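# Move bottle LB from fridge bin to bench

## Task

Find the bottle marked LB among the four in the refrigerator's bin, lift it out and set it upright on the bench. The other three must remain upright inside the refrigerator, and the refrigerator door must end up closed. If no bottle carries the LB marking, take none out, close the door, and press the CALL key on the operator panel until it latches down. Pressing CALL when an LB bottle is present is an irreversible mistake.

## Robot and tools

Robot: two UR-type six-joint arms, left_arm and right_arm. Each has a Robotiq 2F-140 gripper and rides its own carriage on one floor track along y at x = 0. left_rail always carries left_arm and stays on the +y side; right_rail carries right_arm. Each arm base sits at x = 0, y = its carriage position_m, z = 0.04 m, facing +x. Left fingers are rigid. Right fingers can fold: grip near the fingertip quarter of the pads, because grips nearer the palm are unreliable, and tip-first presses on surfaces fold them.

Scene frame: fixed to the table, metres. Table top is z = 0, +z up, +x is the direction the arms face, +y to their left. The table edge is at x = 0.17. Poses, quaternions (wxyz) and velocities in results use this frame. end_effector_position is the point between the closed pads. Fingertips extend about 33 mm past it at small openings and about 9 mm when fully open. The gripper's +z is along the fingers; it opens and closes along its y axis.

execute_actions(actions, cameras): actions is a list holding one action, or an empty list to just look. An action may contain:
- rows: up to 15 rows, one per 1/30 s control step. Each row is a single list of 18 numbers in [-1, 1] covering both arms, in this order: left_arm shoulder pan, shoulder lift, elbow, wrist 1, wrist 2, wrist 3, then gripper position, force_limit, speed; then the same nine for right_arm.
- Joint numbers are offsets, not poses. They are measured from the Joint targets reported at the start of the call, not from the previous row; 1.0 = 2.222 rad. Repeating an offset in a later call moves the joint further. Stated joint ranges are ±6.283 rad, except the elbow at ±3.142. Asking more than 0.010 rad beyond a range gets the call refused.
- Gripper position is absolute: +1 = 140 mm open, about -0.8 = pads touching, -1 = close until blocked. force_limit is the squeeze, roughly 14 N at -1 up to 58 N at +1. speed runs from about 30 mm/s at -1 to 250 mm/s at +1; faster closes grip harder. To leave a gripper unchanged, resend its last three numbers.
- steps: 1 to 450, at least the number of rows, default 15. After the last row, the arms keep going toward that row's target.
- until: stops the action early when rail conditions hold, e.g. {"left_rail": {"position_status": ["!=", "moving"]}}, {"all": {"status": "ended"}} or {"any": {"status": "ended"}}. Numeric conditions need a comparison operator.
- left_rail / right_rail: position_m is an absolute place on the track (left -0.8 to 1.5, right -1.5 to 0.8). Also speed_m_s (0.01 to 1) and acceleration_factor (0.1 to 1), or {"stop": true}. Carriages stay about 0.7 m or more apart. A carriage drives its arm along in its current pose. Wait until the carriage has arrived before aiming the gripper at a scene point.
cameras: cam_high, cam_low, cam_bench_left, cam_bench_mid, cam_bench_right, cam_left_wrist, cam_right_wrist, or ["all"].

move(target, speed, blend, stop_force, zero, blocking, cameras): plans a joint path toward the target. target is one 18-number row laid out as above, or a list of up to 15 rows. Joint entries are offsets from the current Joint targets; in a list, each row counts from those same targets. The arms are not steered around obstacles. speed is the top joint speed in rad/s, 0.01 to 3.14, default 0.5. blend, in rad, rounds the corners between rows. stop_force (3 to 120 N) ends an arm's path on contact; use it with low speed, and leave it out when pulling away from a contact. zero resets that baseline. blocking=false returns early; then call wait or stop before sending new rows. The result adds a move: line reading done, off_target, moving, held or fault, and limits=held if steps were withheld.

wait(seconds 0 to 10) lets time pass. stop brakes a running move. zoom_image(camera, region [x0,y0,x1,y1] pixels, at most 504 square) gives a closer view of a camera's latest image. zero_wrist_force(arm) re-zeroes that wrist sensor. read_manual gives licence text. finished_scene ends the scene for good.

Results contain:
- Joint positions, velocities and Joint targets, with the rail in metres first for each arm, then six joints in rad.
- Joint torques and wrist force/torque in the end-effector axes, plus the peak since the last report.
- Tool commands, position_measured (counts: 3 open, 230 pads together) and object_status (0 moving, 1 blocked while opening, 2 blocked while closing, which means gripped, 3 reached/closed).
- Rail position_status: moving, done, contact_stop, time_out, stopped, stopped_with_arm, stopped_for_other_arm or stopped_for_other_carriage. position_answer: taken or not_taken.
- Warnings: "joint sent to its limit", "joint command not followed" (clearance check) and MOTOR HOT.

Avoid:
- Dropping parts, releasing moving parts, or putting anything off the table, including on the track or the metal strip.
- Hard hits and driving targets past firm contact. Outside force near 150 N, or joint torque above its limit (wrist joints 25.4 N m), stops the arm for 10 s.
- Any contact between the two arms.
- Holding loads far out for long, which overheats the motors.
- Knocking over the bottles left in the refrigerator.

Each tool is called after "Emit:" as name(argument=value, ...) on one line, values as JSON.

## Session

Emit:
execute_actions(actions=[])

Scene clock: 0.00 s.
left_arm: end_effector_position=(+0.3456, +1.2645, +0.5800) position_measured=3 object_status=3 end_effector_quat_wxyz=(+0.000, +0.000, +1.000, +0.000) | right_arm: end_effector_position=(+0.3456, -1.2346, +0.5800) position_measured=3 object_status=3 end_effector_quat_wxyz=(+0.000, +0.000, +1.000, +0.000)
Joint positions: left_arm=[1.237 -0.316 -1.725 0.971 -0.816 -1.571 -0.316] | right_arm=[-1.262 -0.316 -1.725 0.971 -0.816 -1.571 -0.316]
Joint velocities: within noise
Joint torques (N m): no reading
Wrist force (N): no reading
Wrist torque (N m): no reading
Wrist force, peak (N): no reading
Joint targets: left_arm=[1.237 -0.316 -1.725 0.971 -0.816 -1.571 -0.316] | right_arm=[-1.262 -0.316 -1.725 0.971 -0.816 -1.571 -0.316]
Tool commands: left_gripper/position=+1.0 left_gripper/force_limit=+1.0 left_gripper/speed=+1.0 right_gripper/position=+1.0 right_gripper/force_limit=+1.0 right_gripper/speed=+1.0
left_rail: position_m=1.237 position_status=done
right_rail: position_m=-1.262 position_status=done

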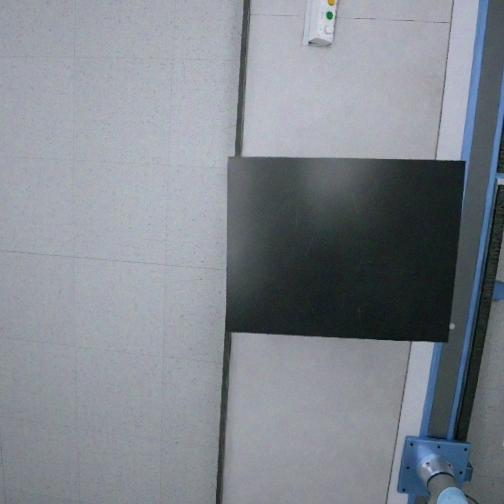

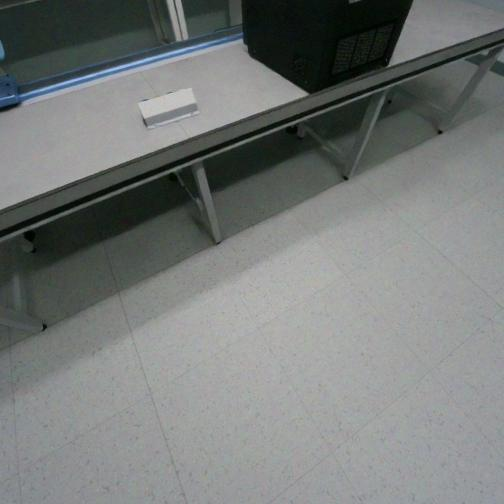

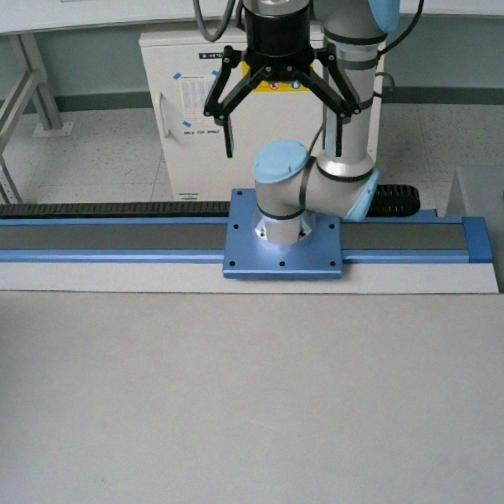

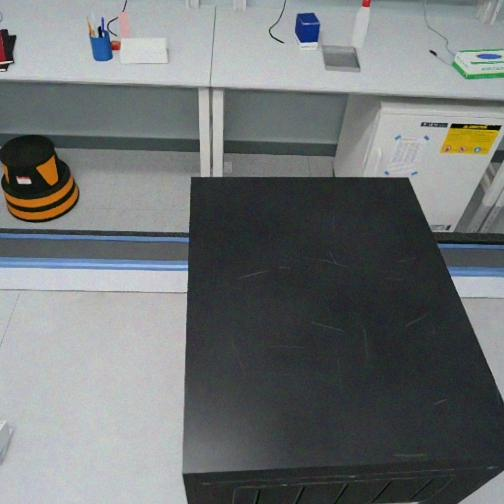

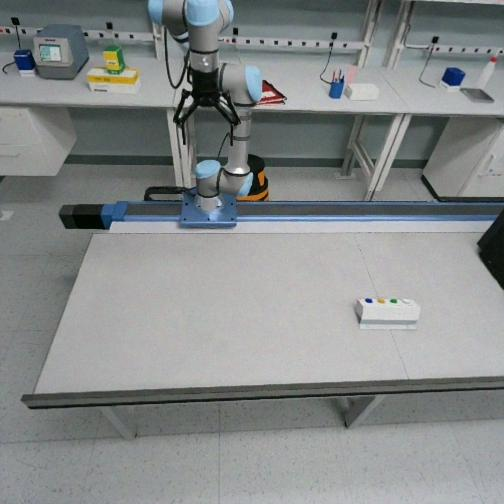

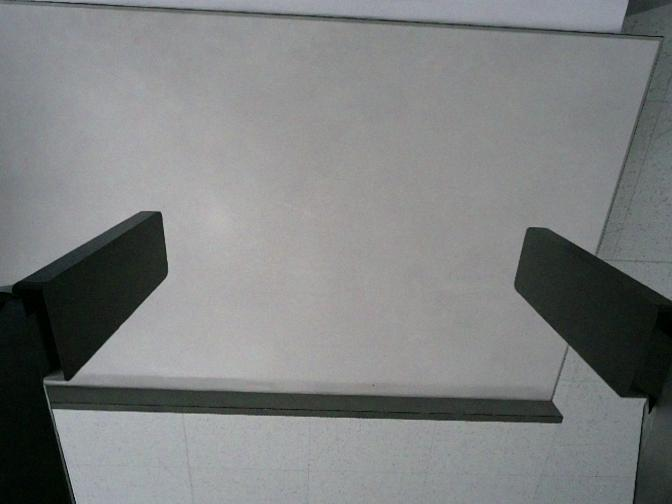

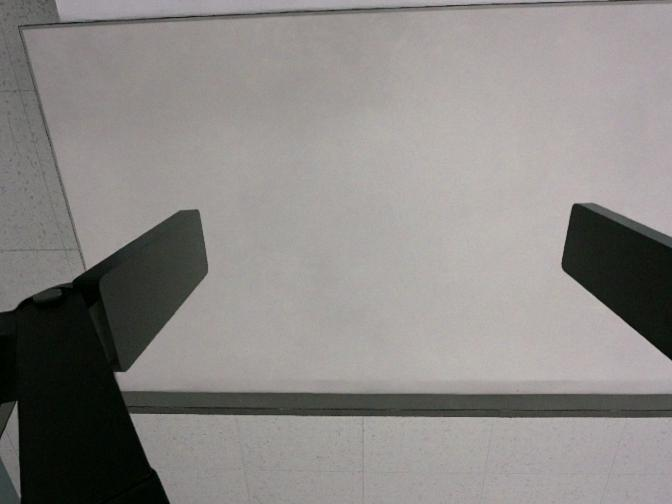

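Emit:
zoom_image(camera="cam_low", region=[100, 0, 504, 160])

Emit:
zoom_image(camera="cam_bench_mid", region=[150, 160, 504, 504])

Emit:
zoom_image(camera="cam_bench_right", region=[330, 200, 504, 360])

Scaled by 1.248 from the camera's 504x504 image, which has a finer 720x720 frame.

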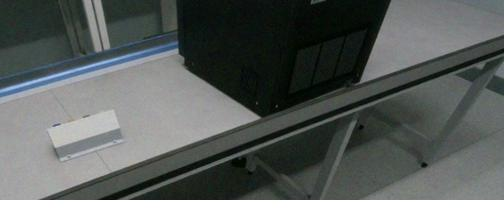

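Scaled by 1.424 from the camera's 504x504 image, which has a finer 720x720 frame.

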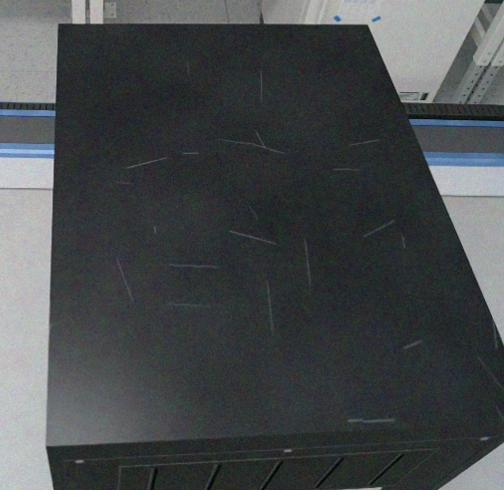

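Scaled by 2.897 from the camera's 504x504 image, which has a finer 720x720 frame.

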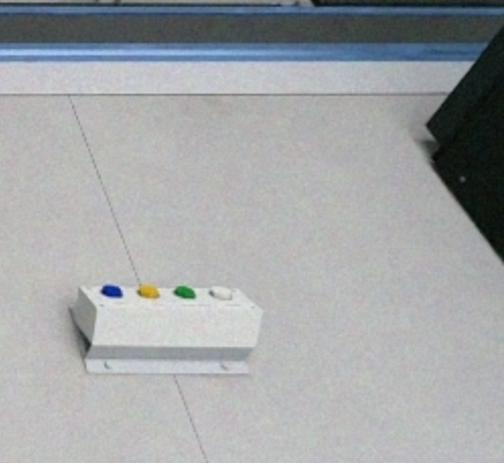

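Emit:
move(target=[0,0,0,0,0,0,1,1,1,0.997,0.1118,0.4109,0.1838,-0.9758,0.1422,1,1,1], speed=1.0)

Emit:
execute_actions(actions=[{"right_rail":{"position_m":-0.8,"acceleration_factor":0.5,"speed_m_s":0.4},"steps":200,"until":{"right_rail":{"position_status":["!=","moving"]}}}], cameras=["cam_right_wrist","cam_bench_right"])

Scene clock: 4.90 s.
left_arm: end_effector_position=(+0.3456, +1.2645, +0.5800) position_measured=3 object_status=3 end_effector_quat_wxyz=(+0.000, +0.000, +1.000, +0.000) | right_arm: end_effector_position=(+0.3340, -1.1456, +0.5192) position_measured=3 object_status=3 end_effector_quat_wxyz=(-0.183, -0.503, +0.669, -0.516)
Joint positions: left_arm=[1.237 -0.316 -1.725 0.971 -0.816 -1.571 -0.316] | right_arm=[-1.262 0.708 -1.609 1.396 -0.625 -2.573 -0.168]
Joint torques (N m): left_arm=[-0.23 -10.89 -19.54 -3 -0.09 0.13] | right_arm=[-14.01 -29.55 -27.72 -3.7 0.38 -2.43]
Wrist force (N): left_arm=[0.0 -0.1 0.1] | right_arm=[-0.3 1.6 -1.5]
Wrist torque (N m): left_arm=[-0.01 0.01 0.00] | right_arm=[0.74 0.12 -0.29]
Wrist force, peak (N): left_arm=[0.2 0.4 -0.3] | right_arm=[2.6 4.1 -13.1]
Joint targets: left_arm=[1.237 -0.316 -1.725 0.971 -0.816 -1.571 -0.316] | right_arm=[-1.262 0.708 -1.609 1.396 -0.625 -2.573 -0.168]
left_rail: position_m=1.237 position_status=done
right_rail: position_m=-1.262 position_status=done
move: held (right_arm; a check stopped the path); limits=held; right_arm: the shoulder pan is farthest, 1.191 rad from its target
joint command not followed: on one or more control steps a check withheld the commanded joint targets of the right arm, and it was not sent them on those steps.
cause: the commanded joint targets, or the way to them, would bring two parts of the arm too close to each other (its gripper and another part of the arm, with joints 5 (wrist 1) to 7 (wrist 3) between them, 21 mm apart when it was first held).

Scene clock: 7.63 s.
left_arm: end_effector_position=(+0.3456, +1.2645, +0.5800) position_measured=3 object_status=3 end_effector_quat_wxyz=(+0.000, +0.000, +1.000, +0.000) | right_arm: end_effector_position=(+0.3340, -0.6838, +0.5192) position_measured=3 object_status=3 end_effector_quat_wxyz=(-0.183, -0.503, +0.669, -0.516)
Joint positions: left_arm=[1.237 -0.316 -1.725 0.971 -0.816 -1.571 -0.316] | right_arm=[-0.8 0.708 -1.609 1.396 -0.625 -2.573 -0.168]
Joint torques (N m): left_arm=[-0.26 -11.35 -21.47 -2.98 -0.16 0.03] | right_arm=[-12.6 -14.84 -24.07 -2.7 -0.08 -2.38]
Wrist force (N): left_arm=[0.2 0.1 -0.2] | right_arm=[0.0 1.7 -1.2]
Wrist torque (N m): left_arm=[0.02 -0.04 0.00] | right_arm=[0.76 0.06 -0.30]
Wrist force, peak (N): left_arm=[0.5 -0.2 -0.3] | right_arm=[-0.6 2.1 -2.0]
Joint targets: left_arm=[1.237 -0.316 -1.725 0.971 -0.816 -1.571 -0.316] | right_arm=[-0.800 0.708 -1.609 1.396 -0.625 -2.573 -0.168]
Tool commands: left_gripper/position=+1.0 left_gripper/force_limit=+1.0 left_gripper/speed=+1.0 right_gripper/position=+1.0 right_gripper/force_limit=+1.0 right_gripper/speed=+1.0
left_rail: position_m=1.237 position_status=done
right_rail: position_m=-0.800 speed_m_s=0.40 position_status=done
camera_calibration:
cam_right_wrist: T_world_to_cam=[[-0.842289, -0.048564, -0.536834, 0.538124], [0.317344, 0.760361, -0.566696, 0.706415], [0.435709, -0.647683, -0.625032, -0.117684], [0, 0, 0, 1]] pos_world=[0.280355, -0.587218, 0.615649]
Images, in order (width x height): cam_bench_right 504x504, cam_right_wrist 672x504.

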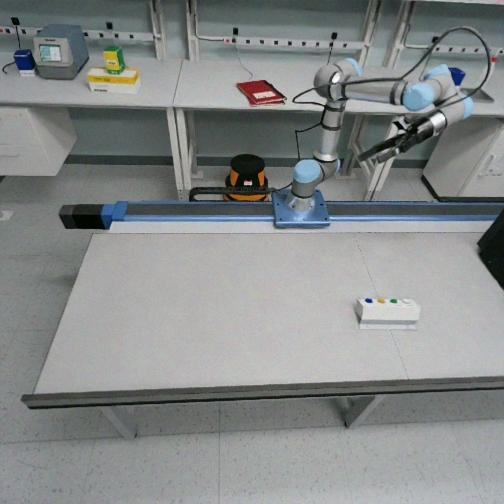

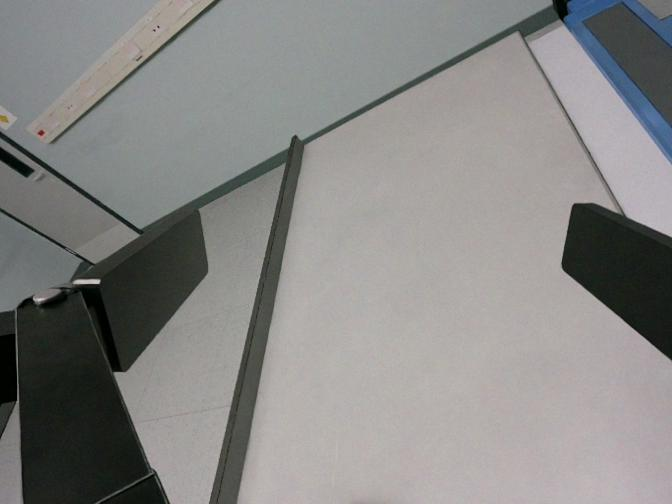

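Emit:
move(target=[[0,0,0,0,0,0,1,1,1,0,0,0,-0.3294,-0.1,0,1,1,1],[0,0,0,0,0,0,1,1,1,0.1,0,0,-0.3294,-0.5248,0.03,1,1,1],[0,0,0,0,0,0,1,1,1,0.5364,0.0596,0.2196,0.0979,-0.5248,0.0756,1,1,1]], blend=[0.1,0.1,0], speed=1.0, cameras=["cam_right_wrist"])

Scene clock: 9.23 s.
left_arm: end_effector_position=(+0.3456, +1.2645, +0.5800) position_measured=3 object_status=3 end_effector_quat_wxyz=(+0.000, +0.000, +1.000, +0.000) | right_arm: end_effector_position=(+0.4069, -0.6439, +0.5468) position_measured=3 object_status=3 end_effector_quat_wxyz=(-0.011, -0.442, +0.714, -0.543)
Joint positions: left_arm=[1.237 -0.316 -1.725 0.971 -0.816 -1.571 -0.316] | right_arm=[-0.8 0.708 -1.609 1.396 -0.988 -2.686 -0.168]
Joint torques (N m): left_arm=[-1.47 -11.44 -20.2 -2.8 -0.16 0.2] | right_arm=[-10.83 -15.58 -23.12 0 0.14 -2.28]
Wrist force (N): left_arm=[0.0 0.0 -0.4] | right_arm=[-0.2 1.1 -1.3]
Wrist torque (N m): left_arm=[0.01 -0.01 0.00] | right_arm=[0.74 -0.03 -0.36]
Wrist force, peak (N): left_arm=[0.3 0.0 -0.4] | right_arm=[-1.9 -2.6 -2.6]
Joint targets: left_arm=[1.237 -0.316 -1.725 0.971 -0.816 -1.571 -0.316] | right_arm=[-0.800 0.708 -1.609 1.396 -0.988 -2.686 -0.168]
left_rail: position_m=1.237 position_status=done
right_rail: position_m=-0.800 speed_m_s=0.40 position_status=done
move: held (right_arm; a check stopped the path); path passed 0 of 3 targets; limits=held; right_arm: the shoulder pan is farthest, 1.192 rad from its target
joint command not followed: on one or more control steps a check withheld the commanded joint targets of the right arm, and it was not sent them on those steps.
cause: the commanded joint targets, or the way to them, would bring two parts of the arm too close to each other (its gripper and another part of the arm, with joints 5 (wrist 1) to 7 (wrist 3) between them, 8 mm apart when it was first held).
camera_calibration:
cam_right_wrist: T_world_to_cam=[[-0.614426, 0.0167794, -0.788796, 0.703371], [0.418728, 0.854288, -0.307992, 0.546394], [0.668691, -0.519529, -0.531923, -0.169656], [0, 0, 0, 1]] pos_world=[0.316827, -0.566721, 0.632857]
Images, in order (width x height): cam_right_wrist 672x504.

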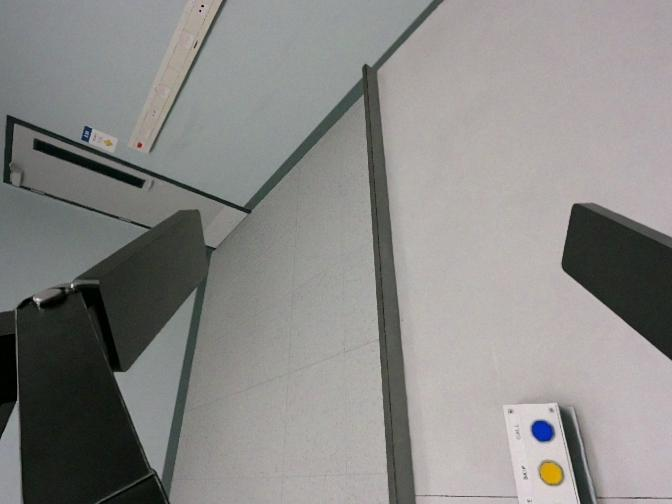

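Emit:
move(target=[[0,0,0,0,0,0,1,1,1,0,0,0,0,0.5018,0,1,1,1],[0,0,0,0,0,0,1,1,1,0,0,0,-0.95,0.5018,-0.95,1,1,1]], blend=[0.1,0], speed=1.2)

Scene clock: 13.13 s.
left_arm: end_effector_position=(+0.3456, +1.2645, +0.5800) position_measured=3 object_status=3 end_effector_quat_wxyz=(+0.000, +0.000, +1.000, +0.000) | right_arm: end_effector_position=(+0.4120, -0.2718, +0.8616) position_measured=3 object_status=3 end_effector_quat_wxyz=(-0.541, +0.642, -0.050, +0.541)
Joint positions: left_arm=[1.237 -0.316 -1.725 0.971 -0.816 -1.571 -0.316] | right_arm=[-0.8 0.708 -1.609 1.396 -3.099 -1.571 -2.279]
Joint torques (N m): left_arm=[0.45 -12.05 -19.15 -3.13 -0.22 0.06] | right_arm=[-11.09 -16.32 -23.61 -4.17 1.81 -2.57]
Wrist force (N): left_arm=[-0.1 -0.1 -0.1] | right_arm=[0.1 1.7 -2.1]
Wrist torque (N m): left_arm=[-0.02 0.02 0.00] | right_arm=[0.99 -0.35 -0.35]
Wrist force, peak (N): left_arm=[-0.2 0.0 -0.5] | right_arm=[0.5 1.8 -2.4]
Joint targets: left_arm=[1.237 -0.316 -1.725 0.971 -0.816 -1.571 -0.316] | right_arm=[-0.800 0.708 -1.609 1.396 -3.099 -1.571 -2.279]
left_rail: position_m=1.237 position_status=done
right_rail: position_m=-0.800 speed_m_s=0.40 position_status=done
move: done

Emit:
move(target=[[0,0,0,0,0,0,1,1,1,0.5364,0,0,0,-0.4379,-0.3882,1,1,1],[0,0,0,0,0,0,1,1,1,0.5364,0.1778,0.3114,-0.4125,-0.4379,-0.3882,1,1,1]], blend=[0.1,0], speed=1.2, cameras=["cam_right_wrist"])

Scene clock: 15.87 s.
left_arm: end_effector_position=(+0.3456, +1.2645, +0.5800) position_measured=3 object_status=3 end_effector_quat_wxyz=(+0.000, +0.000, +1.000, +0.000) | right_arm: end_effector_position=(-0.0687, -0.2156, +0.4001) position_measured=3 object_status=3 end_effector_quat_wxyz=(-0.316, +0.632, +0.316, +0.633)
Joint positions: left_arm=[1.237 -0.316 -1.725 0.971 -0.816 -1.571 -0.316] | right_arm=[-0.8 1.9 -1.214 2.087 -4.016 -2.544 -3.142]
Joint torques (N m): left_arm=[-0.86 -12.05 -20.34 -3.08 -0.24 0.09] | right_arm=[13.32 -24.15 -9.67 -3.9 -0.74 -2.42]
Wrist force (N): left_arm=[0.1 -0.1 0.0] | right_arm=[0.1 1.5 -2.0]
Wrist torque (N m): left_arm=[-0.01 -0.01 0.00] | right_arm=[0.58 -0.10 -0.08]
Wrist force, peak (N): left_arm=[0.2 0.0 -0.5] | right_arm=[4.0 1.2 -5.2]
Joint targets: left_arm=[1.237 -0.316 -1.725 0.971 -0.816 -1.571 -0.316] | right_arm=[-0.800 1.900 -1.214 2.087 -4.016 -2.544 -3.142]
left_rail: position_m=1.237 position_status=done
right_rail: position_m=-0.800 speed_m_s=0.40 position_status=done
move: done
camera_calibration:
cam_right_wrist: T_world_to_cam=[[0.814496, -0.579519, -0.0274687, -0.0467599], [-0.223492, -0.269714, -0.936646, 0.299542], [0.535396, 0.769033, -0.349199, 0.488453], [0, 0, 0, 1]] pos_world=[-0.156485, -0.321944, 0.449847]
Images, in order (width x height): cam_right_wrist 672x504.

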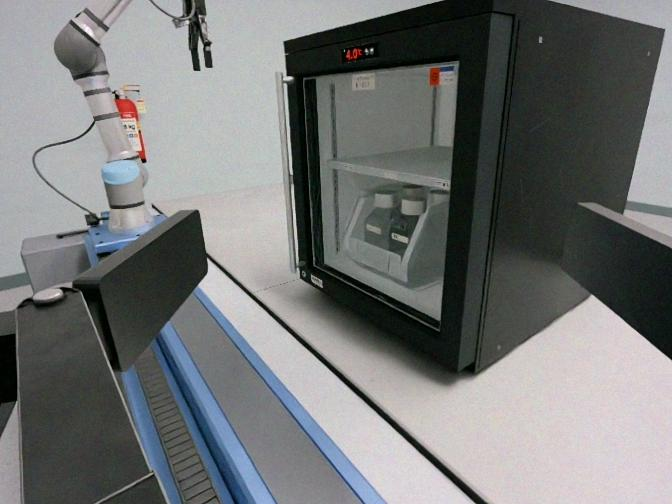

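Emit:
zoom_image(camera="cam_right_wrist", region=[260, 20, 520, 380])

Emit:
zoom_image(camera="cam_right_wrist", region=[330, 160, 460, 290])

Scaled by 1.400 from the camera's 672x504 image, which has a finer 960x720 frame.

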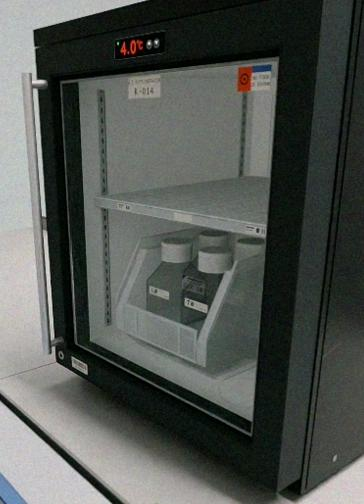

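Scaled by 3.877 from the camera's 672x504 image, which has a finer 960x720 frame.

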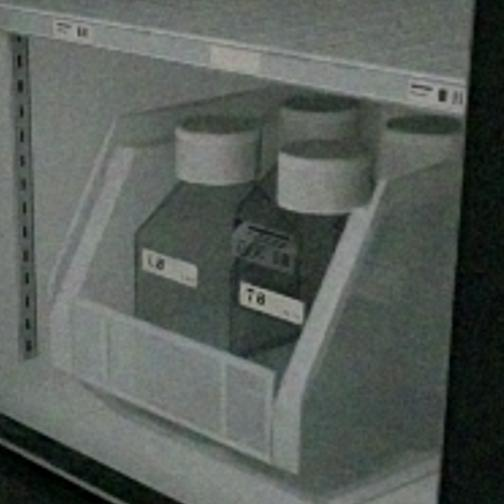

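Emit:
move(target=[-0.9181,0.3114,0.2231,0.172,0.3537,0.1422,1,1,1,0,0,0,0,0,0,1,1,1], speed=1.0)

Emit:
execute_actions(actions=[{"left_rail":{"position_m":0.95,"acceleration_factor":0.5,"speed_m_s":0.3},"steps":200,"until":{"left_rail":{"position_status":["!=","moving"]}}}], cameras=["cam_right_wrist","cam_left_wrist"])

Scene clock: 20.57 s.
left_arm: end_effector_position=(-0.0001, +0.7372, +0.3031) position_measured=3 object_status=3 end_effector_quat_wxyz=(+0.000, +0.707, +0.000, +0.707) | right_arm: end_effector_position=(-0.0687, -0.2156, +0.4000) position_measured=3 object_status=3 end_effector_quat_wxyz=(-0.316, +0.632, +0.316, +0.633)
Joint positions: left_arm=[1.237 -2.356 -1.033 1.466 -0.434 -0.785 0] | right_arm=[-0.8 1.9 -1.214 2.087 -4.016 -2.544 -3.142]
Joint torques (N m): left_arm=[-5.64 -28.92 -9.31 3.17 1.39 3.04] | right_arm=[5.39 -23.54 -8.79 -3.63 1.71 -2.3]
Wrist force (N): left_arm=[1.2 1.3 -1.2] | right_arm=[-0.2 1.6 -1.9]
Wrist torque (N m): left_arm=[0.47 0.05 -0.21] | right_arm=[0.58 -0.05 -0.08]
Wrist force, peak (N): left_arm=[-0.1 0.8 -4.3] | right_arm=[-0.2 1.7 -2.1]
Joint targets: left_arm=[1.237 -2.356 -1.033 1.466 -0.434 -0.785 0.000] | right_arm=[-0.800 1.900 -1.214 2.087 -4.016 -2.544 -3.142]
left_rail: position_m=1.237 position_status=done
right_rail: position_m=-0.800 speed_m_s=0.40 position_status=done
move: done

Scene clock: 22.80 s.
left_arm: end_effector_position=(-0.0002, +0.4499, +0.3031) position_measured=3 object_status=3 end_effector_quat_wxyz=(+0.000, +0.707, +0.000, +0.707) | right_arm: end_effector_position=(-0.0687, -0.2156, +0.4000) position_measured=3 object_status=3 end_effector_quat_wxyz=(-0.316, +0.632, +0.316, +0.633)
Joint positions: left_arm=[0.95 -2.356 -1.033 1.466 -0.434 -0.785 0] | right_arm=[-0.8 1.9 -1.214 2.087 -4.016 -2.544 -3.142]
Joint torques (N m): left_arm=[-4.74 -34.31 -15.32 2.04 0.26 2.88] | right_arm=[1.9 -24.17 -8.87 -3.75 1.53 -2.35]
Wrist force (N): left_arm=[1.2 1.4 -1.1] | right_arm=[-0.2 1.6 -1.9]
Wrist torque (N m): left_arm=[0.50 0.04 -0.21] | right_arm=[0.59 -0.03 -0.08]
Wrist force, peak (N): left_arm=[1.2 2.1 -1.1] | right_arm=[0.1 1.7 -2.2]
Joint targets: left_arm=[0.950 -2.356 -1.033 1.466 -0.434 -0.785 0.000] | right_arm=[-0.800 1.900 -1.214 2.087 -4.016 -2.544 -3.142]
Tool commands: left_gripper/position=+1.0 left_gripper/force_limit=+1.0 left_gripper/speed=+1.0 right_gripper/position=+1.0 right_gripper/force_limit=+1.0 right_gripper/speed=+1.0
left_rail: position_m=0.950 speed_m_s=0.30 position_status=done
right_rail: position_m=-0.800 speed_m_s=0.40 position_status=done
camera_calibration:
cam_left_wrist: T_world_to_cam=[[-0.00954681, -0.997858, 0.0647118, 0.435518], [-0.361003, -0.056911, -0.930827, 0.306343], [0.932516, -0.0322476, -0.359686, 0.269196], [0, 0, 0, 1]] pos_world=[-0.136281, 0.460701, 0.353795]
cam_right_wrist: T_world_to_cam=[[0.814484, -0.579539, -0.0273711, -0.0468149], [-0.223438, -0.269783, -0.936639, 0.299432], [0.535435, 0.768994, -0.349225, 0.488424], [0, 0, 0, 1]] pos_world=[-0.156485, -0.321944, 0.449748]
Images, in order (width x height): cam_left_wrist 672x504, cam_right_wrist 672x504.

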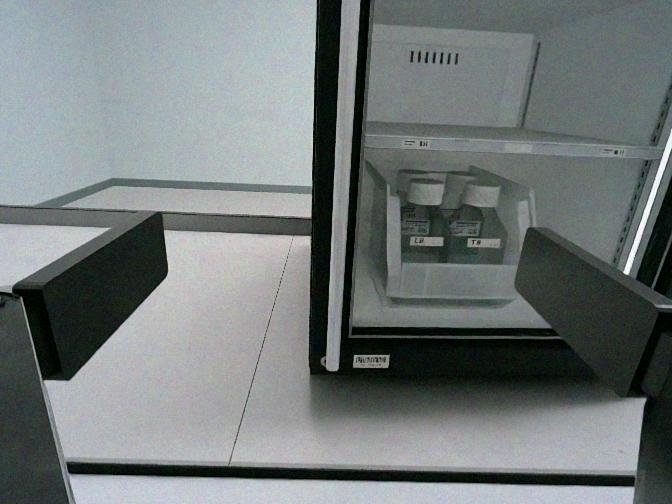

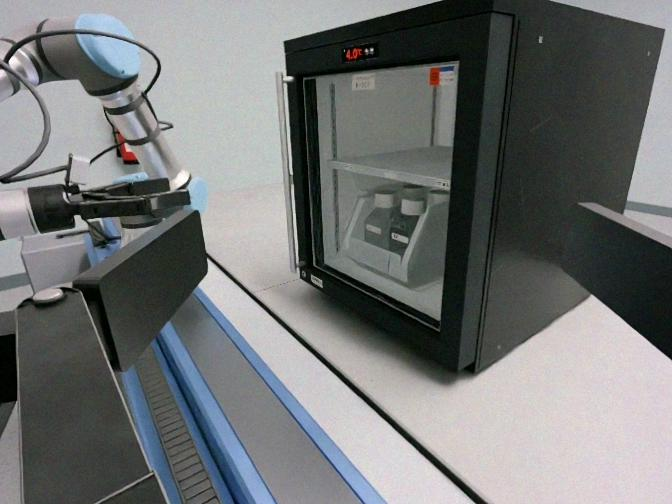

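Emit:
zoom_image(camera="cam_left_wrist", region=[380, 160, 540, 280])

Emit:
zoom_image(camera="cam_left_wrist", region=[395, 190, 455, 250])

Emit:
zoom_image(camera="cam_right_wrist", region=[355, 215, 415, 260])

Scaled by 3.150 from the camera's 672x504 image, which has a finer 960x720 frame.

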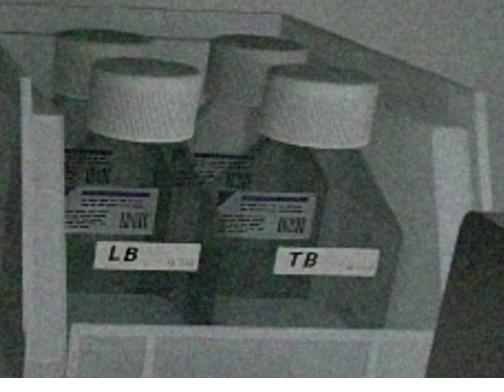

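Scaled by 8.400 from the camera's 672x504 image, which has a finer 960x720 frame.

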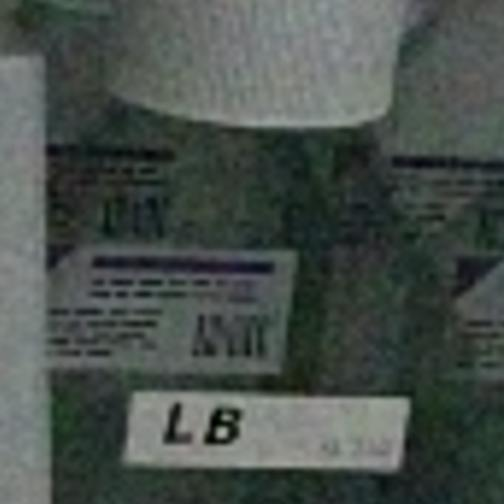

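Scaled by 8.400 from the camera's 672x504 image, which has a finer 960x720 frame.

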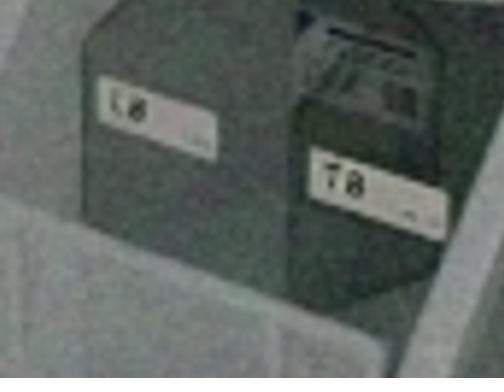

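Emit:
move(target=[0.1006,-0.0548,0.0891,-0.0343,0.1007,0,0.35,0,0,0,0,0,0,0,0,1,1,1], cameras=["cam_left_wrist","cam_right_wrist"])

Scene clock: 24.83 s.
left_arm: end_effector_position=(+0.1500, +0.4436, +0.3003) position_measured=85 object_status=3 end_effector_quat_wxyz=(+0.001, +0.707, +0.000, +0.707) | right_arm: end_effector_position=(-0.0687, -0.2156, +0.4000) position_measured=3 object_status=3 end_effector_quat_wxyz=(-0.316, +0.632, +0.316, +0.633)
Joint positions: left_arm=[0.95 -2.133 -1.155 1.664 -0.51 -0.561 0] | right_arm=[-0.8 1.9 -1.214 2.087 -4.016 -2.544 -3.142]
Joint torques (N m): left_arm=[5.28 -47.75 -7.75 -0.26 1.27 2.71] | right_arm=[-2.17 -24.04 -8.36 -3.85 1.56 -2.28]
Wrist force (N): left_arm=[1.3 1.8 -1.0] | right_arm=[0.0 1.5 -1.8]
Wrist torque (N m): left_arm=[0.58 -0.03 -0.15] | right_arm=[0.56 -0.06 -0.08]
Wrist force, peak (N): left_arm=[1.4 0.9 -3.6] | right_arm=[0.3 1.7 -2.3]
Joint targets: left_arm=[0.950 -2.132 -1.155 1.664 -0.510 -0.561 0.000] | right_arm=[-0.800 1.900 -1.214 2.087 -4.016 -2.544 -3.142]
left_rail: position_m=0.950 speed_m_s=0.30 position_status=done
right_rail: position_m=-0.800 speed_m_s=0.40 position_status=done
move: done
camera_calibration:
cam_left_wrist: T_world_to_cam=[[-0.00980283, -0.997843, 0.0649142, 0.430878], [-0.360845, -0.0570131, -0.930881, 0.35754], [0.932574, -0.0325493, -0.359508, 0.128054], [0, 0, 0, 1]] pos_world=[0.0138203, 0.454501, 0.350894]
cam_right_wrist: T_world_to_cam=[[0.814484, -0.579539, -0.0273711, -0.0468149], [-0.223438, -0.269783, -0.936639, 0.299432], [0.535435, 0.768994, -0.349225, 0.488424], [0, 0, 0, 1]] pos_world=[-0.156485, -0.321944, 0.449748]
Images, in order (width x height): cam_left_wrist 672x504, cam_right_wrist 672x504.

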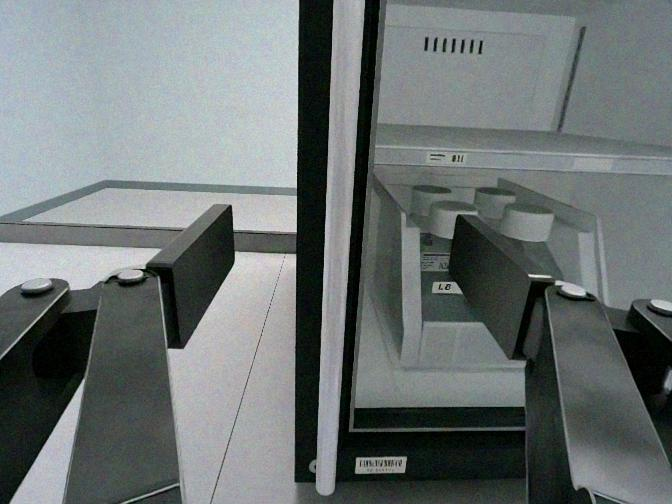

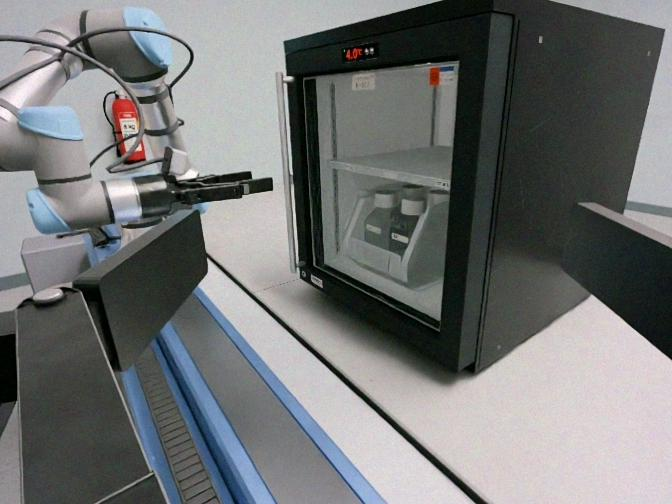

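Emit:
move(target=[0.0513,-0.0134,0.02,-0.0065,0.0511,0,0.35,0,0,0,0,0,0,0,0,1,1,1], speed=0.1, stop_force=8, cameras=["cam_left_wrist","cam_right_wrist"])

Scene clock: 27.40 s.
left_arm: end_effector_position=(+0.2150, +0.4418, +0.3003) position_measured=85 object_status=3 end_effector_quat_wxyz=(+0.000, +0.707, +0.000, +0.707) | right_arm: end_effector_position=(-0.0687, -0.2156, +0.4000) position_measured=3 object_status=3 end_effector_quat_wxyz=(-0.316, +0.632, +0.316, +0.633)
Joint positions: left_arm=[0.95 -2.018 -1.185 1.709 -0.525 -0.448 0] | right_arm=[-0.8 1.9 -1.214 2.087 -4.016 -2.544 -3.142]
Joint torques (N m): left_arm=[6.4 -47.21 -8.34 -0.65 1.48 2.56] | right_arm=[-6.26 -23.21 -9.16 -3.9 1.67 -2.25]
Wrist force (N): left_arm=[1.3 1.7 -1.1] | right_arm=[0.3 1.3 -1.9]
Wrist torque (N m): left_arm=[0.53 -0.03 -0.16] | right_arm=[0.52 -0.14 -0.07]
Wrist force, peak (N): left_arm=[1.4 1.6 -1.7] | right_arm=[0.3 1.7 -2.2]
Joint targets: left_arm=[0.950 -2.018 -1.185 1.709 -0.525 -0.448 0.000] | right_arm=[-0.800 1.900 -1.214 2.087 -4.016 -2.544 -3.142]
left_rail: position_m=0.950 speed_m_s=0.30 position_status=done
right_rail: position_m=-0.800 speed_m_s=0.40 position_status=done
move: done
camera_calibration:
cam_left_wrist: T_world_to_cam=[[-0.00935172, -0.997859, 0.0647315, 0.429654], [-0.360612, -0.057013, -0.930972, 0.3809], [0.932669, -0.0320491, -0.359306, 0.0670711], [0, 0, 0, 1]] pos_world=[0.0788197, 0.4526, 0.350894]
cam_right_wrist: T_world_to_cam=[[0.814484, -0.579539, -0.0273711, -0.0468149], [-0.223438, -0.269783, -0.936639, 0.299432], [0.535435, 0.768994, -0.349225, 0.488424], [0, 0, 0, 1]] pos_world=[-0.156485, -0.321944, 0.449748]
Images, in order (width x height): cam_left_wrist 672x504, cam_right_wrist 672x504.

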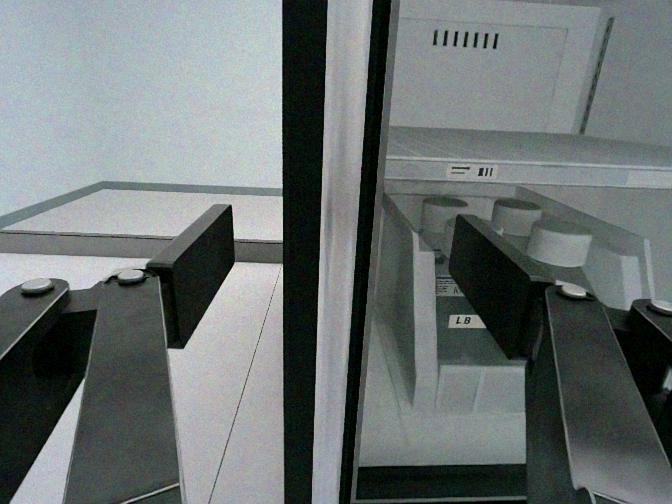

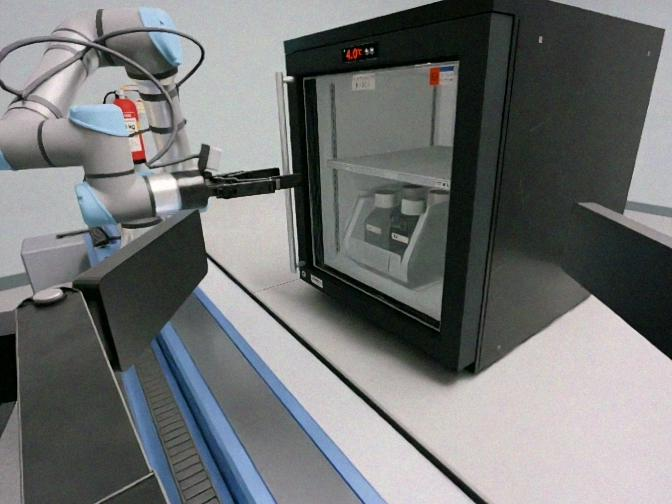

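Emit:
zoom_image(camera="cam_right_wrist", region=[220, 130, 340, 230])

Scaled by 4.200 from the camera's 672x504 image, which has a finer 960x720 frame.

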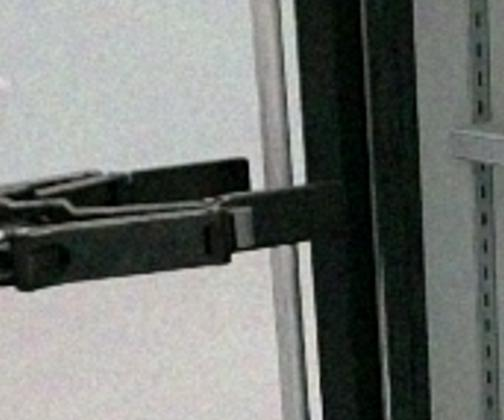

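Emit:
execute_actions(actions=[{"rows":[[0,0,0,0,0,0,-1,-1,-1,0,0,0,0,0,0,1,1,1]],"steps":130}], cameras=["cam_left_wrist"])

Scene clock: 32.20 s.
left_arm: end_effector_position=(+0.2150, +0.4418, +0.3003) position_measured=203 object_status=2 end_effector_quat_wxyz=(+0.000, +0.707, +0.000, +0.707) | right_arm: end_effector_position=(-0.0687, -0.2156, +0.4000) position_measured=3 object_status=3 end_effector_quat_wxyz=(-0.316, +0.632, +0.316, +0.633)
Joint positions: left_arm=[0.95 -2.018 -1.185 1.709 -0.525 -0.448 0] | right_arm=[-0.8 1.9 -1.214 2.087 -4.016 -2.544 -3.142]
Joint torques (N m): left_arm=[-2.72 -30.23 -36.04 -0.55 11.11 2.47] | right_arm=[-11.01 -24.08 -9.34 -3.68 1.59 -2.1]
Wrist force (N): left_arm=[2.1 -25.2 -9.5] | right_arm=[-0.1 1.7 -2.0]
Wrist torque (N m): left_arm=[1.26 -0.02 -0.20] | right_arm=[0.61 -0.07 -0.08]
Wrist force, peak (N): left_arm=[2.7 -25.3 -9.5] | right_arm=[-0.1 1.9 -2.1]
Joint targets: left_arm=[0.950 -2.018 -1.185 1.709 -0.525 -0.448 0.000] | right_arm=[-0.800 1.900 -1.214 2.087 -4.016 -2.544 -3.142]
left_rail: position_m=0.950 speed_m_s=0.30 position_status=done
right_rail: position_m=-0.800 speed_m_s=0.40 position_status=done
camera_calibration:
cam_left_wrist: T_world_to_cam=[[-0.00930964, -0.997853, 0.0648226, 0.429616], [-0.360699, -0.0571101, -0.930932, 0.380936], [0.932636, -0.0320481, -0.359393, 0.0671041], [0, 0, 0, 1]] pos_world=[0.0788192, 0.4526, 0.350894]
Images, in order (width x height): cam_left_wrist 672x504.

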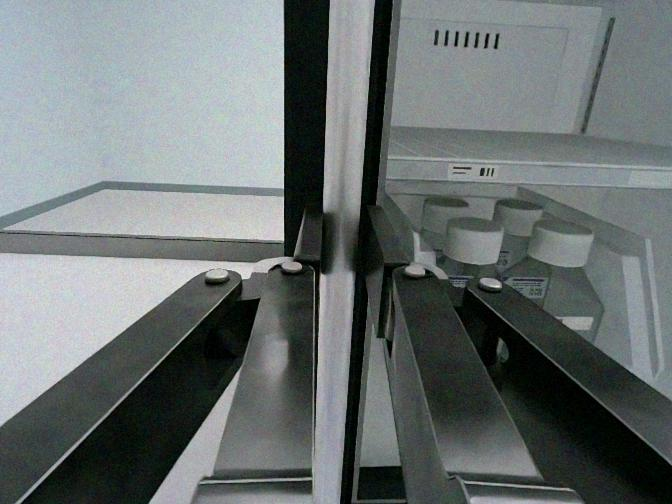

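Emit:
execute_actions(actions=[{"left_rail":{"position_m":0.953,"acceleration_factor":0.1,"speed_m_s":0.02},"steps":60,"until":{"left_rail":{"position_status":["!=","moving"]}}}])

Emit:
execute_actions(actions=[{"rows":[[0,0,0,0,0,0,-0.98,0,-1,0,0,0,0,0,0,1,1,1]],"steps":60}])

Scene clock: 33.10 s.
left_arm: end_effector_position=(+0.2150, +0.4448, +0.3003) position_measured=204 object_status=2 end_effector_quat_wxyz=(+0.000, +0.707, +0.000, +0.707) | right_arm: end_effector_position=(-0.0687, -0.2156, +0.4000) position_measured=3 object_status=3 end_effector_quat_wxyz=(-0.316, +0.632, +0.316, +0.633)
Joint positions: left_arm=[0.953 -2.018 -1.185 1.709 -0.525 -0.448 0] | right_arm=[-0.8 1.9 -1.214 2.087 -4.016 -2.544 -3.142]
Joint torques (N m): left_arm=[-2.81 -23.43 -18.13 -0.47 -1.38 2.44] | right_arm=[-10.24 -23.36 -9.43 -3.69 1.59 -2.14]
Wrist force (N): left_arm=[1.0 2.6 -0.8] | right_arm=[0.2 1.5 -1.8]
Wrist torque (N m): left_arm=[0.73 -0.02 -0.16] | right_arm=[0.56 -0.11 -0.07]
Wrist force, peak (N): left_arm=[2.9 -25.3 -9.3] | right_arm=[0.1 1.8 -2.1]
Joint targets: left_arm=[0.953 -2.018 -1.185 1.709 -0.525 -0.448 0.000] | right_arm=[-0.800 1.900 -1.214 2.087 -4.016 -2.544 -3.142]
Tool commands: left_gripper/position=-1.0 left_gripper/force_limit=-1.0 left_gripper/speed=-1.0 right_gripper/position=+1.0 right_gripper/force_limit=+1.0 right_gripper/speed=+1.0
left_rail: position_m=0.953 speed_m_s=0.02 position_status=done
right_rail: position_m=-0.800 speed_m_s=0.40 position_status=done

Scene clock: 35.30 s.
left_arm: end_effector_position=(+0.2150, +0.4448, +0.3003) position_measured=210 object_status=2 end_effector_quat_wxyz=(+0.000, +0.707, +0.000, +0.707) | right_arm: end_effector_position=(-0.0687, -0.2156, +0.4000) position_measured=3 object_status=3 end_effector_quat_wxyz=(-0.316, +0.632, +0.316, +0.633)
Joint positions: left_arm=[0.953 -2.018 -1.185 1.709 -0.525 -0.448 0] | right_arm=[-0.8 1.9 -1.214 2.087 -4.016 -2.544 -3.142]
Joint torques (N m): left_arm=[-2.5 -22.86 -4.38 3.19 -5.77 2.22] | right_arm=[-11.2 -23.87 -8.85 -3.89 1.5 -2.22]
Wrist force (N): left_arm=[1.2 14.7 -0.8] | right_arm=[0.2 1.6 -1.8]
Wrist torque (N m): left_arm=[0.43 0.02 -0.25] | right_arm=[0.60 -0.11 -0.08]
Wrist force, peak (N): left_arm=[1.6 14.8 -0.7] | right_arm=[0.6 1.8 -2.0]
Joint targets: left_arm=[0.953 -2.018 -1.185 1.709 -0.525 -0.448 0.000] | right_arm=[-0.800 1.900 -1.214 2.087 -4.016 -2.544 -3.142]
left_rail: position_m=0.953 speed_m_s=0.02 position_status=done
right_rail: position_m=-0.800 speed_m_s=0.40 position_status=done

Emit:
move(target=[-0.0234,0.0854,-0.1337,0.0483,-0.102,0,-0.98,0,-1,0,0,0,0,0,0,1,1,1], speed=0.1, stop_force=80, cameras=["cam_left_wrist","cam_right_wrist"])

Scene clock: 39.87 s.
left_arm: end_effector_position=(+0.1409, +0.4237, +0.3005) position_measured=210 object_status=2 end_effector_quat_wxyz=(-0.060, +0.705, +0.060, +0.704) | right_arm: end_effector_position=(-0.0687, -0.2156, +0.4000) position_measured=3 object_status=3 end_effector_quat_wxyz=(-0.316, +0.632, +0.316, +0.633)
Joint positions: left_arm=[0.953 -2.07 -0.995 1.412 -0.417 -0.669 0] | right_arm=[-0.8 1.9 -1.214 2.087 -4.016 -2.544 -3.142]
Joint torques (N m): left_arm=[-8.1 -27.03 -21.82 2.17 -12.7 1.88] | right_arm=[-10.74 -24.08 -9.36 -3.7 1.43 -2.4]
Wrist force (N): left_arm=[17.0 37.6 5.9] | right_arm=[0.2 1.7 -1.8]
Wrist torque (N m): left_arm=[-0.03 0.02 -0.43] | right_arm=[0.61 -0.11 -0.07]
Wrist force, peak (N): left_arm=[-48.2 -32.9 -6.1] | right_arm=[-0.1 1.9 -2.0]
Joint targets: left_arm=[0.953 -2.070 -0.995 1.412 -0.417 -0.674 0.000] | right_arm=[-0.800 1.900 -1.214 2.087 -4.016 -2.544 -3.142]
left_rail: position_m=0.953 speed_m_s=0.02 position_status=done
right_rail: position_m=-0.800 speed_m_s=0.40 position_status=done
move: done
camera_calibration:
cam_left_wrist: T_world_to_cam=[[0.159434, -0.985085, 0.064719, 0.38166], [-0.34599, -0.117157, -0.930895, 0.376729], [0.924593, 0.126025, -0.359509, 0.0698178], [0, 0, 0, 1]] pos_world=[0.00494179, 0.411305, 0.351094]
cam_right_wrist: T_world_to_cam=[[0.814484, -0.579539, -0.0273711, -0.0468149], [-0.223438, -0.269783, -0.936639, 0.299432], [0.535435, 0.768994, -0.349225, 0.488424], [0, 0, 0, 1]] pos_world=[-0.156485, -0.321944, 0.449748]
Images, in order (width x height): cam_left_wrist 672x504, cam_right_wrist 672x504.

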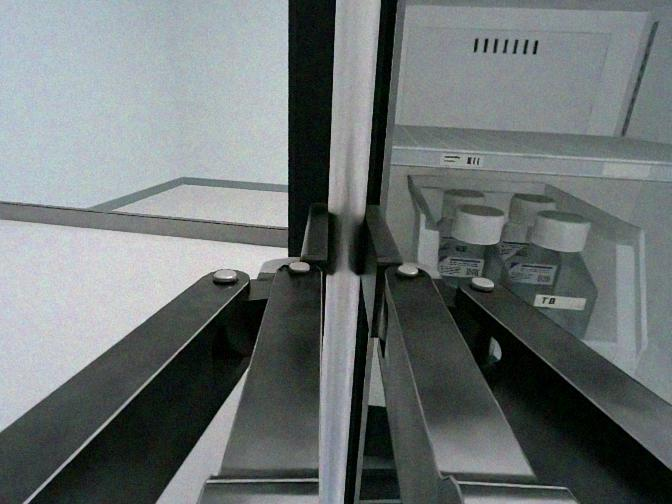

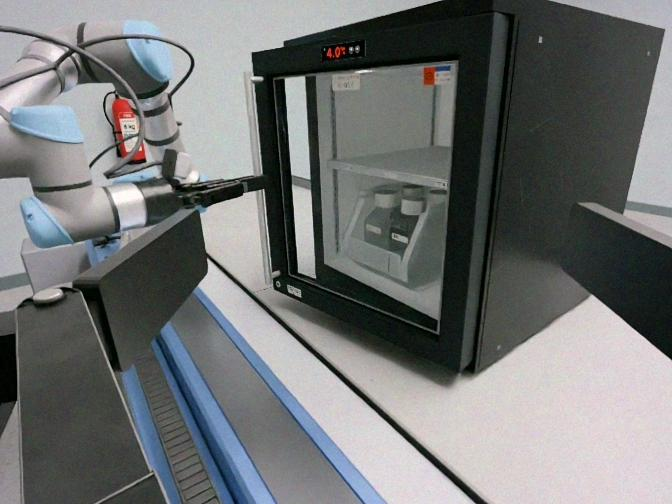

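Emit:
move(target=[[-0.0207,0.0783,-0.1336,0.0554,-0.0443,0,-0.98,0,-1,0,0,0,0,0,0,1,1,1],[-0.0343,0.1765,-0.3140,0.1375,-0.0736,0,-0.98,0,-1,0,0,0,0,0,0,1,1,1]], speed=0.12, blend=[0.05,0], stop_force=70, cameras=["cam_left_wrist","cam_right_wrist"])

Scene clock: 47.17 s.
left_arm: end_effector_position=(+0.0079, +0.3458, +0.3002) position_measured=210 object_status=2 end_effector_quat_wxyz=(-0.098, +0.700, +0.099, +0.700) | right_arm: end_effector_position=(-0.0687, -0.2156, +0.4000) position_measured=3 object_status=3 end_effector_quat_wxyz=(-0.316, +0.632, +0.316, +0.633)
Joint positions: left_arm=[0.953 -2.147 -0.603 0.714 -0.112 -0.856 0] | right_arm=[-0.8 1.9 -1.214 2.087 -4.016 -2.544 -3.142]
Joint torques (N m): left_arm=[6.9 -29.72 -30.08 -4.17 12.45 1.63] | right_arm=[-9.44 -24.16 -9.55 -3.88 1.57 -1.84]
Wrist force (N): left_arm=[26.4 -35.2 -16.1] | right_arm=[-0.1 1.6 -1.7]
Wrist torque (N m): left_arm=[1.97 0.15 -0.23] | right_arm=[0.57 -0.05 -0.08]
Wrist force, peak (N): left_arm=[27.0 -35.4 -16.1] | right_arm=[-0.2 1.9 -2.1]
Joint targets: left_arm=[0.953 -2.147 -0.603 0.714 -0.112 -0.838 0.000] | right_arm=[-0.800 1.900 -1.214 2.087 -4.016 -2.544 -3.142]
left_rail: position_m=0.953 speed_m_s=0.02 position_status=done
right_rail: position_m=-0.800 speed_m_s=0.40 position_status=done
move: off_target (left_arm); left_arm: the wrist 2 is farthest, 0.018 rad from its target
camera_calibration:
cam_left_wrist: T_world_to_cam=[[0.266877, -0.961564, 0.0645851, 0.317211], [-0.331128, -0.154426, -0.930863, 0.334122], [0.905058, 0.22704, -0.359614, 0.167846], [0, 0, 0, 1]] pos_world=[-0.12593, 0.318508, 0.350895]
cam_right_wrist: T_world_to_cam=[[0.814484, -0.579539, -0.0273711, -0.0468149], [-0.223438, -0.269783, -0.936639, 0.299432], [0.535435, 0.768994, -0.349225, 0.488424], [0, 0, 0, 1]] pos_world=[-0.156485, -0.321944, 0.449748]
Images, in order (width x height): cam_left_wrist 672x504, cam_right_wrist 672x504.

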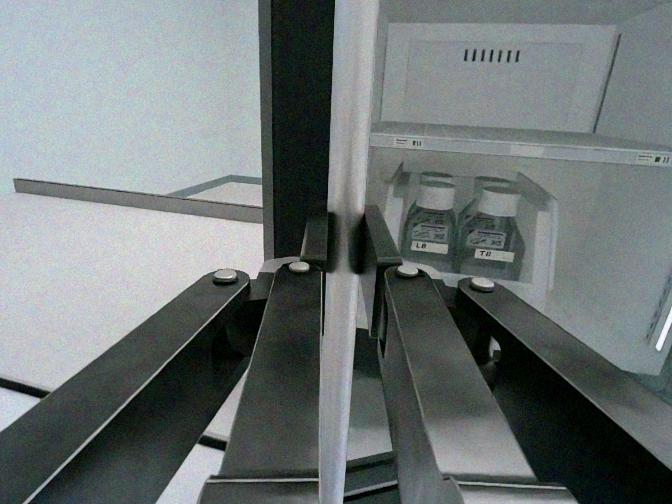

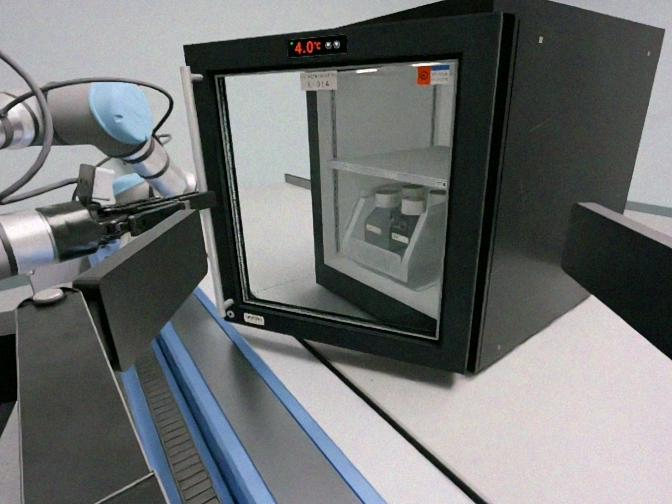

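Emit:
execute_actions(actions=[{"rows":[[0,0,0,0,0,0,0.3,0,-1,0,0,0,0,0,0,1,1,1]],"right_rail":{"position_m":-0.95},"steps":100}], cameras=["cam_left_wrist","cam_right_wrist"])

Scene clock: 51.37 s.
left_arm: end_effector_position=(+0.0094, +0.3404, +0.3002) position_measured=91 object_status=3 end_effector_quat_wxyz=(-0.092, +0.701, +0.093, +0.701) | right_arm: end_effector_position=(-0.0687, -0.3656, +0.4000) position_measured=3 object_status=3 end_effector_quat_wxyz=(-0.316, +0.632, +0.316, +0.633)
Joint positions: left_arm=[0.953 -2.147 -0.603 0.714 -0.112 -0.838 0] | right_arm=[-0.95 1.9 -1.214 2.087 -4.016 -2.544 -3.142]
Joint torques (N m): left_arm=[-3.86 -68.01 -25.84 2.52 -1.45 1.56] | right_arm=[-11.47 -40.4 -19.66 -1.32 1.33 -2.15]
Wrist force (N): left_arm=[2.6 5.3 3.7] | right_arm=[0.1 1.4 -1.6]
Wrist torque (N m): left_arm=[1.34 -0.25 -0.18] | right_arm=[0.54 -0.10 -0.08]
Wrist force, peak (N): left_arm=[27.3 -35.2 -16.1] | right_arm=[0.0 1.9 -2.6]
Joint targets: left_arm=[0.953 -2.147 -0.603 0.714 -0.112 -0.838 0.000] | right_arm=[-0.950 1.900 -1.214 2.087 -4.016 -2.544 -3.142]
left_rail: position_m=0.953 speed_m_s=0.02 position_status=done
right_rail: position_m=-0.950 speed_m_s=0.40 position_status=done
camera_calibration:
cam_left_wrist: T_world_to_cam=[[0.249415, -0.966239, 0.064605, 0.313288], [-0.333846, -0.148416, -0.93087, 0.331764], [0.909032, 0.210605, -0.359593, 0.173269], [0, 0, 0, 1]] pos_world=[-0.124888, 0.315459, 0.350895]
cam_right_wrist: T_world_to_cam=[[0.814484, -0.579539, -0.0273711, -0.133746], [-0.223438, -0.269783, -0.936639, 0.258964], [0.535435, 0.768994, -0.349225, 0.603773], [0, 0, 0, 1]] pos_world=[-0.156485, -0.471944, 0.449748]
Images, in order (width x height): cam_left_wrist 672x504, cam_right_wrist 672x504.

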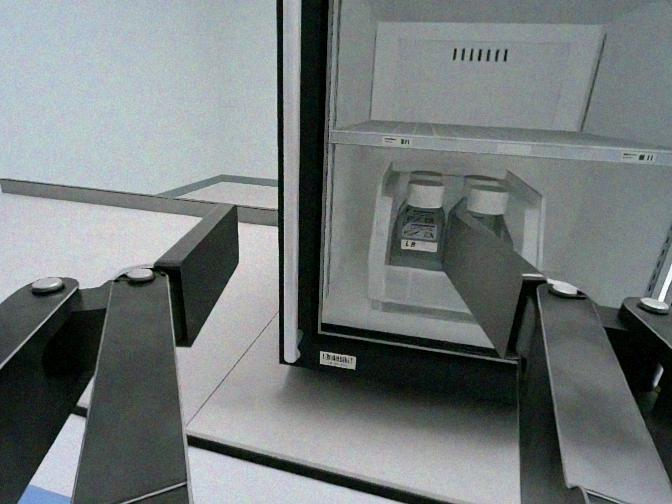

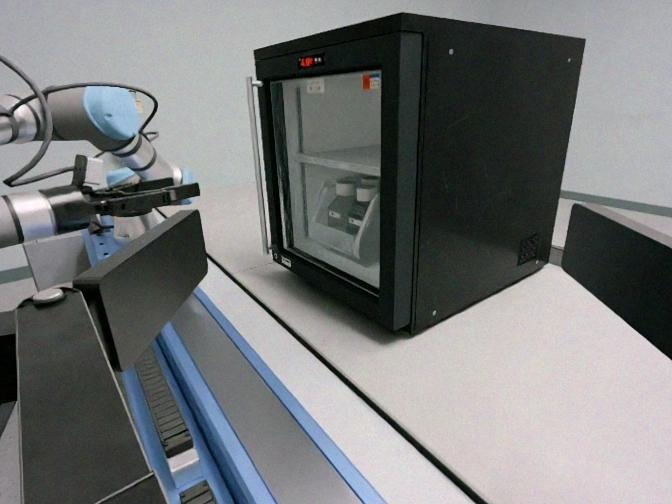

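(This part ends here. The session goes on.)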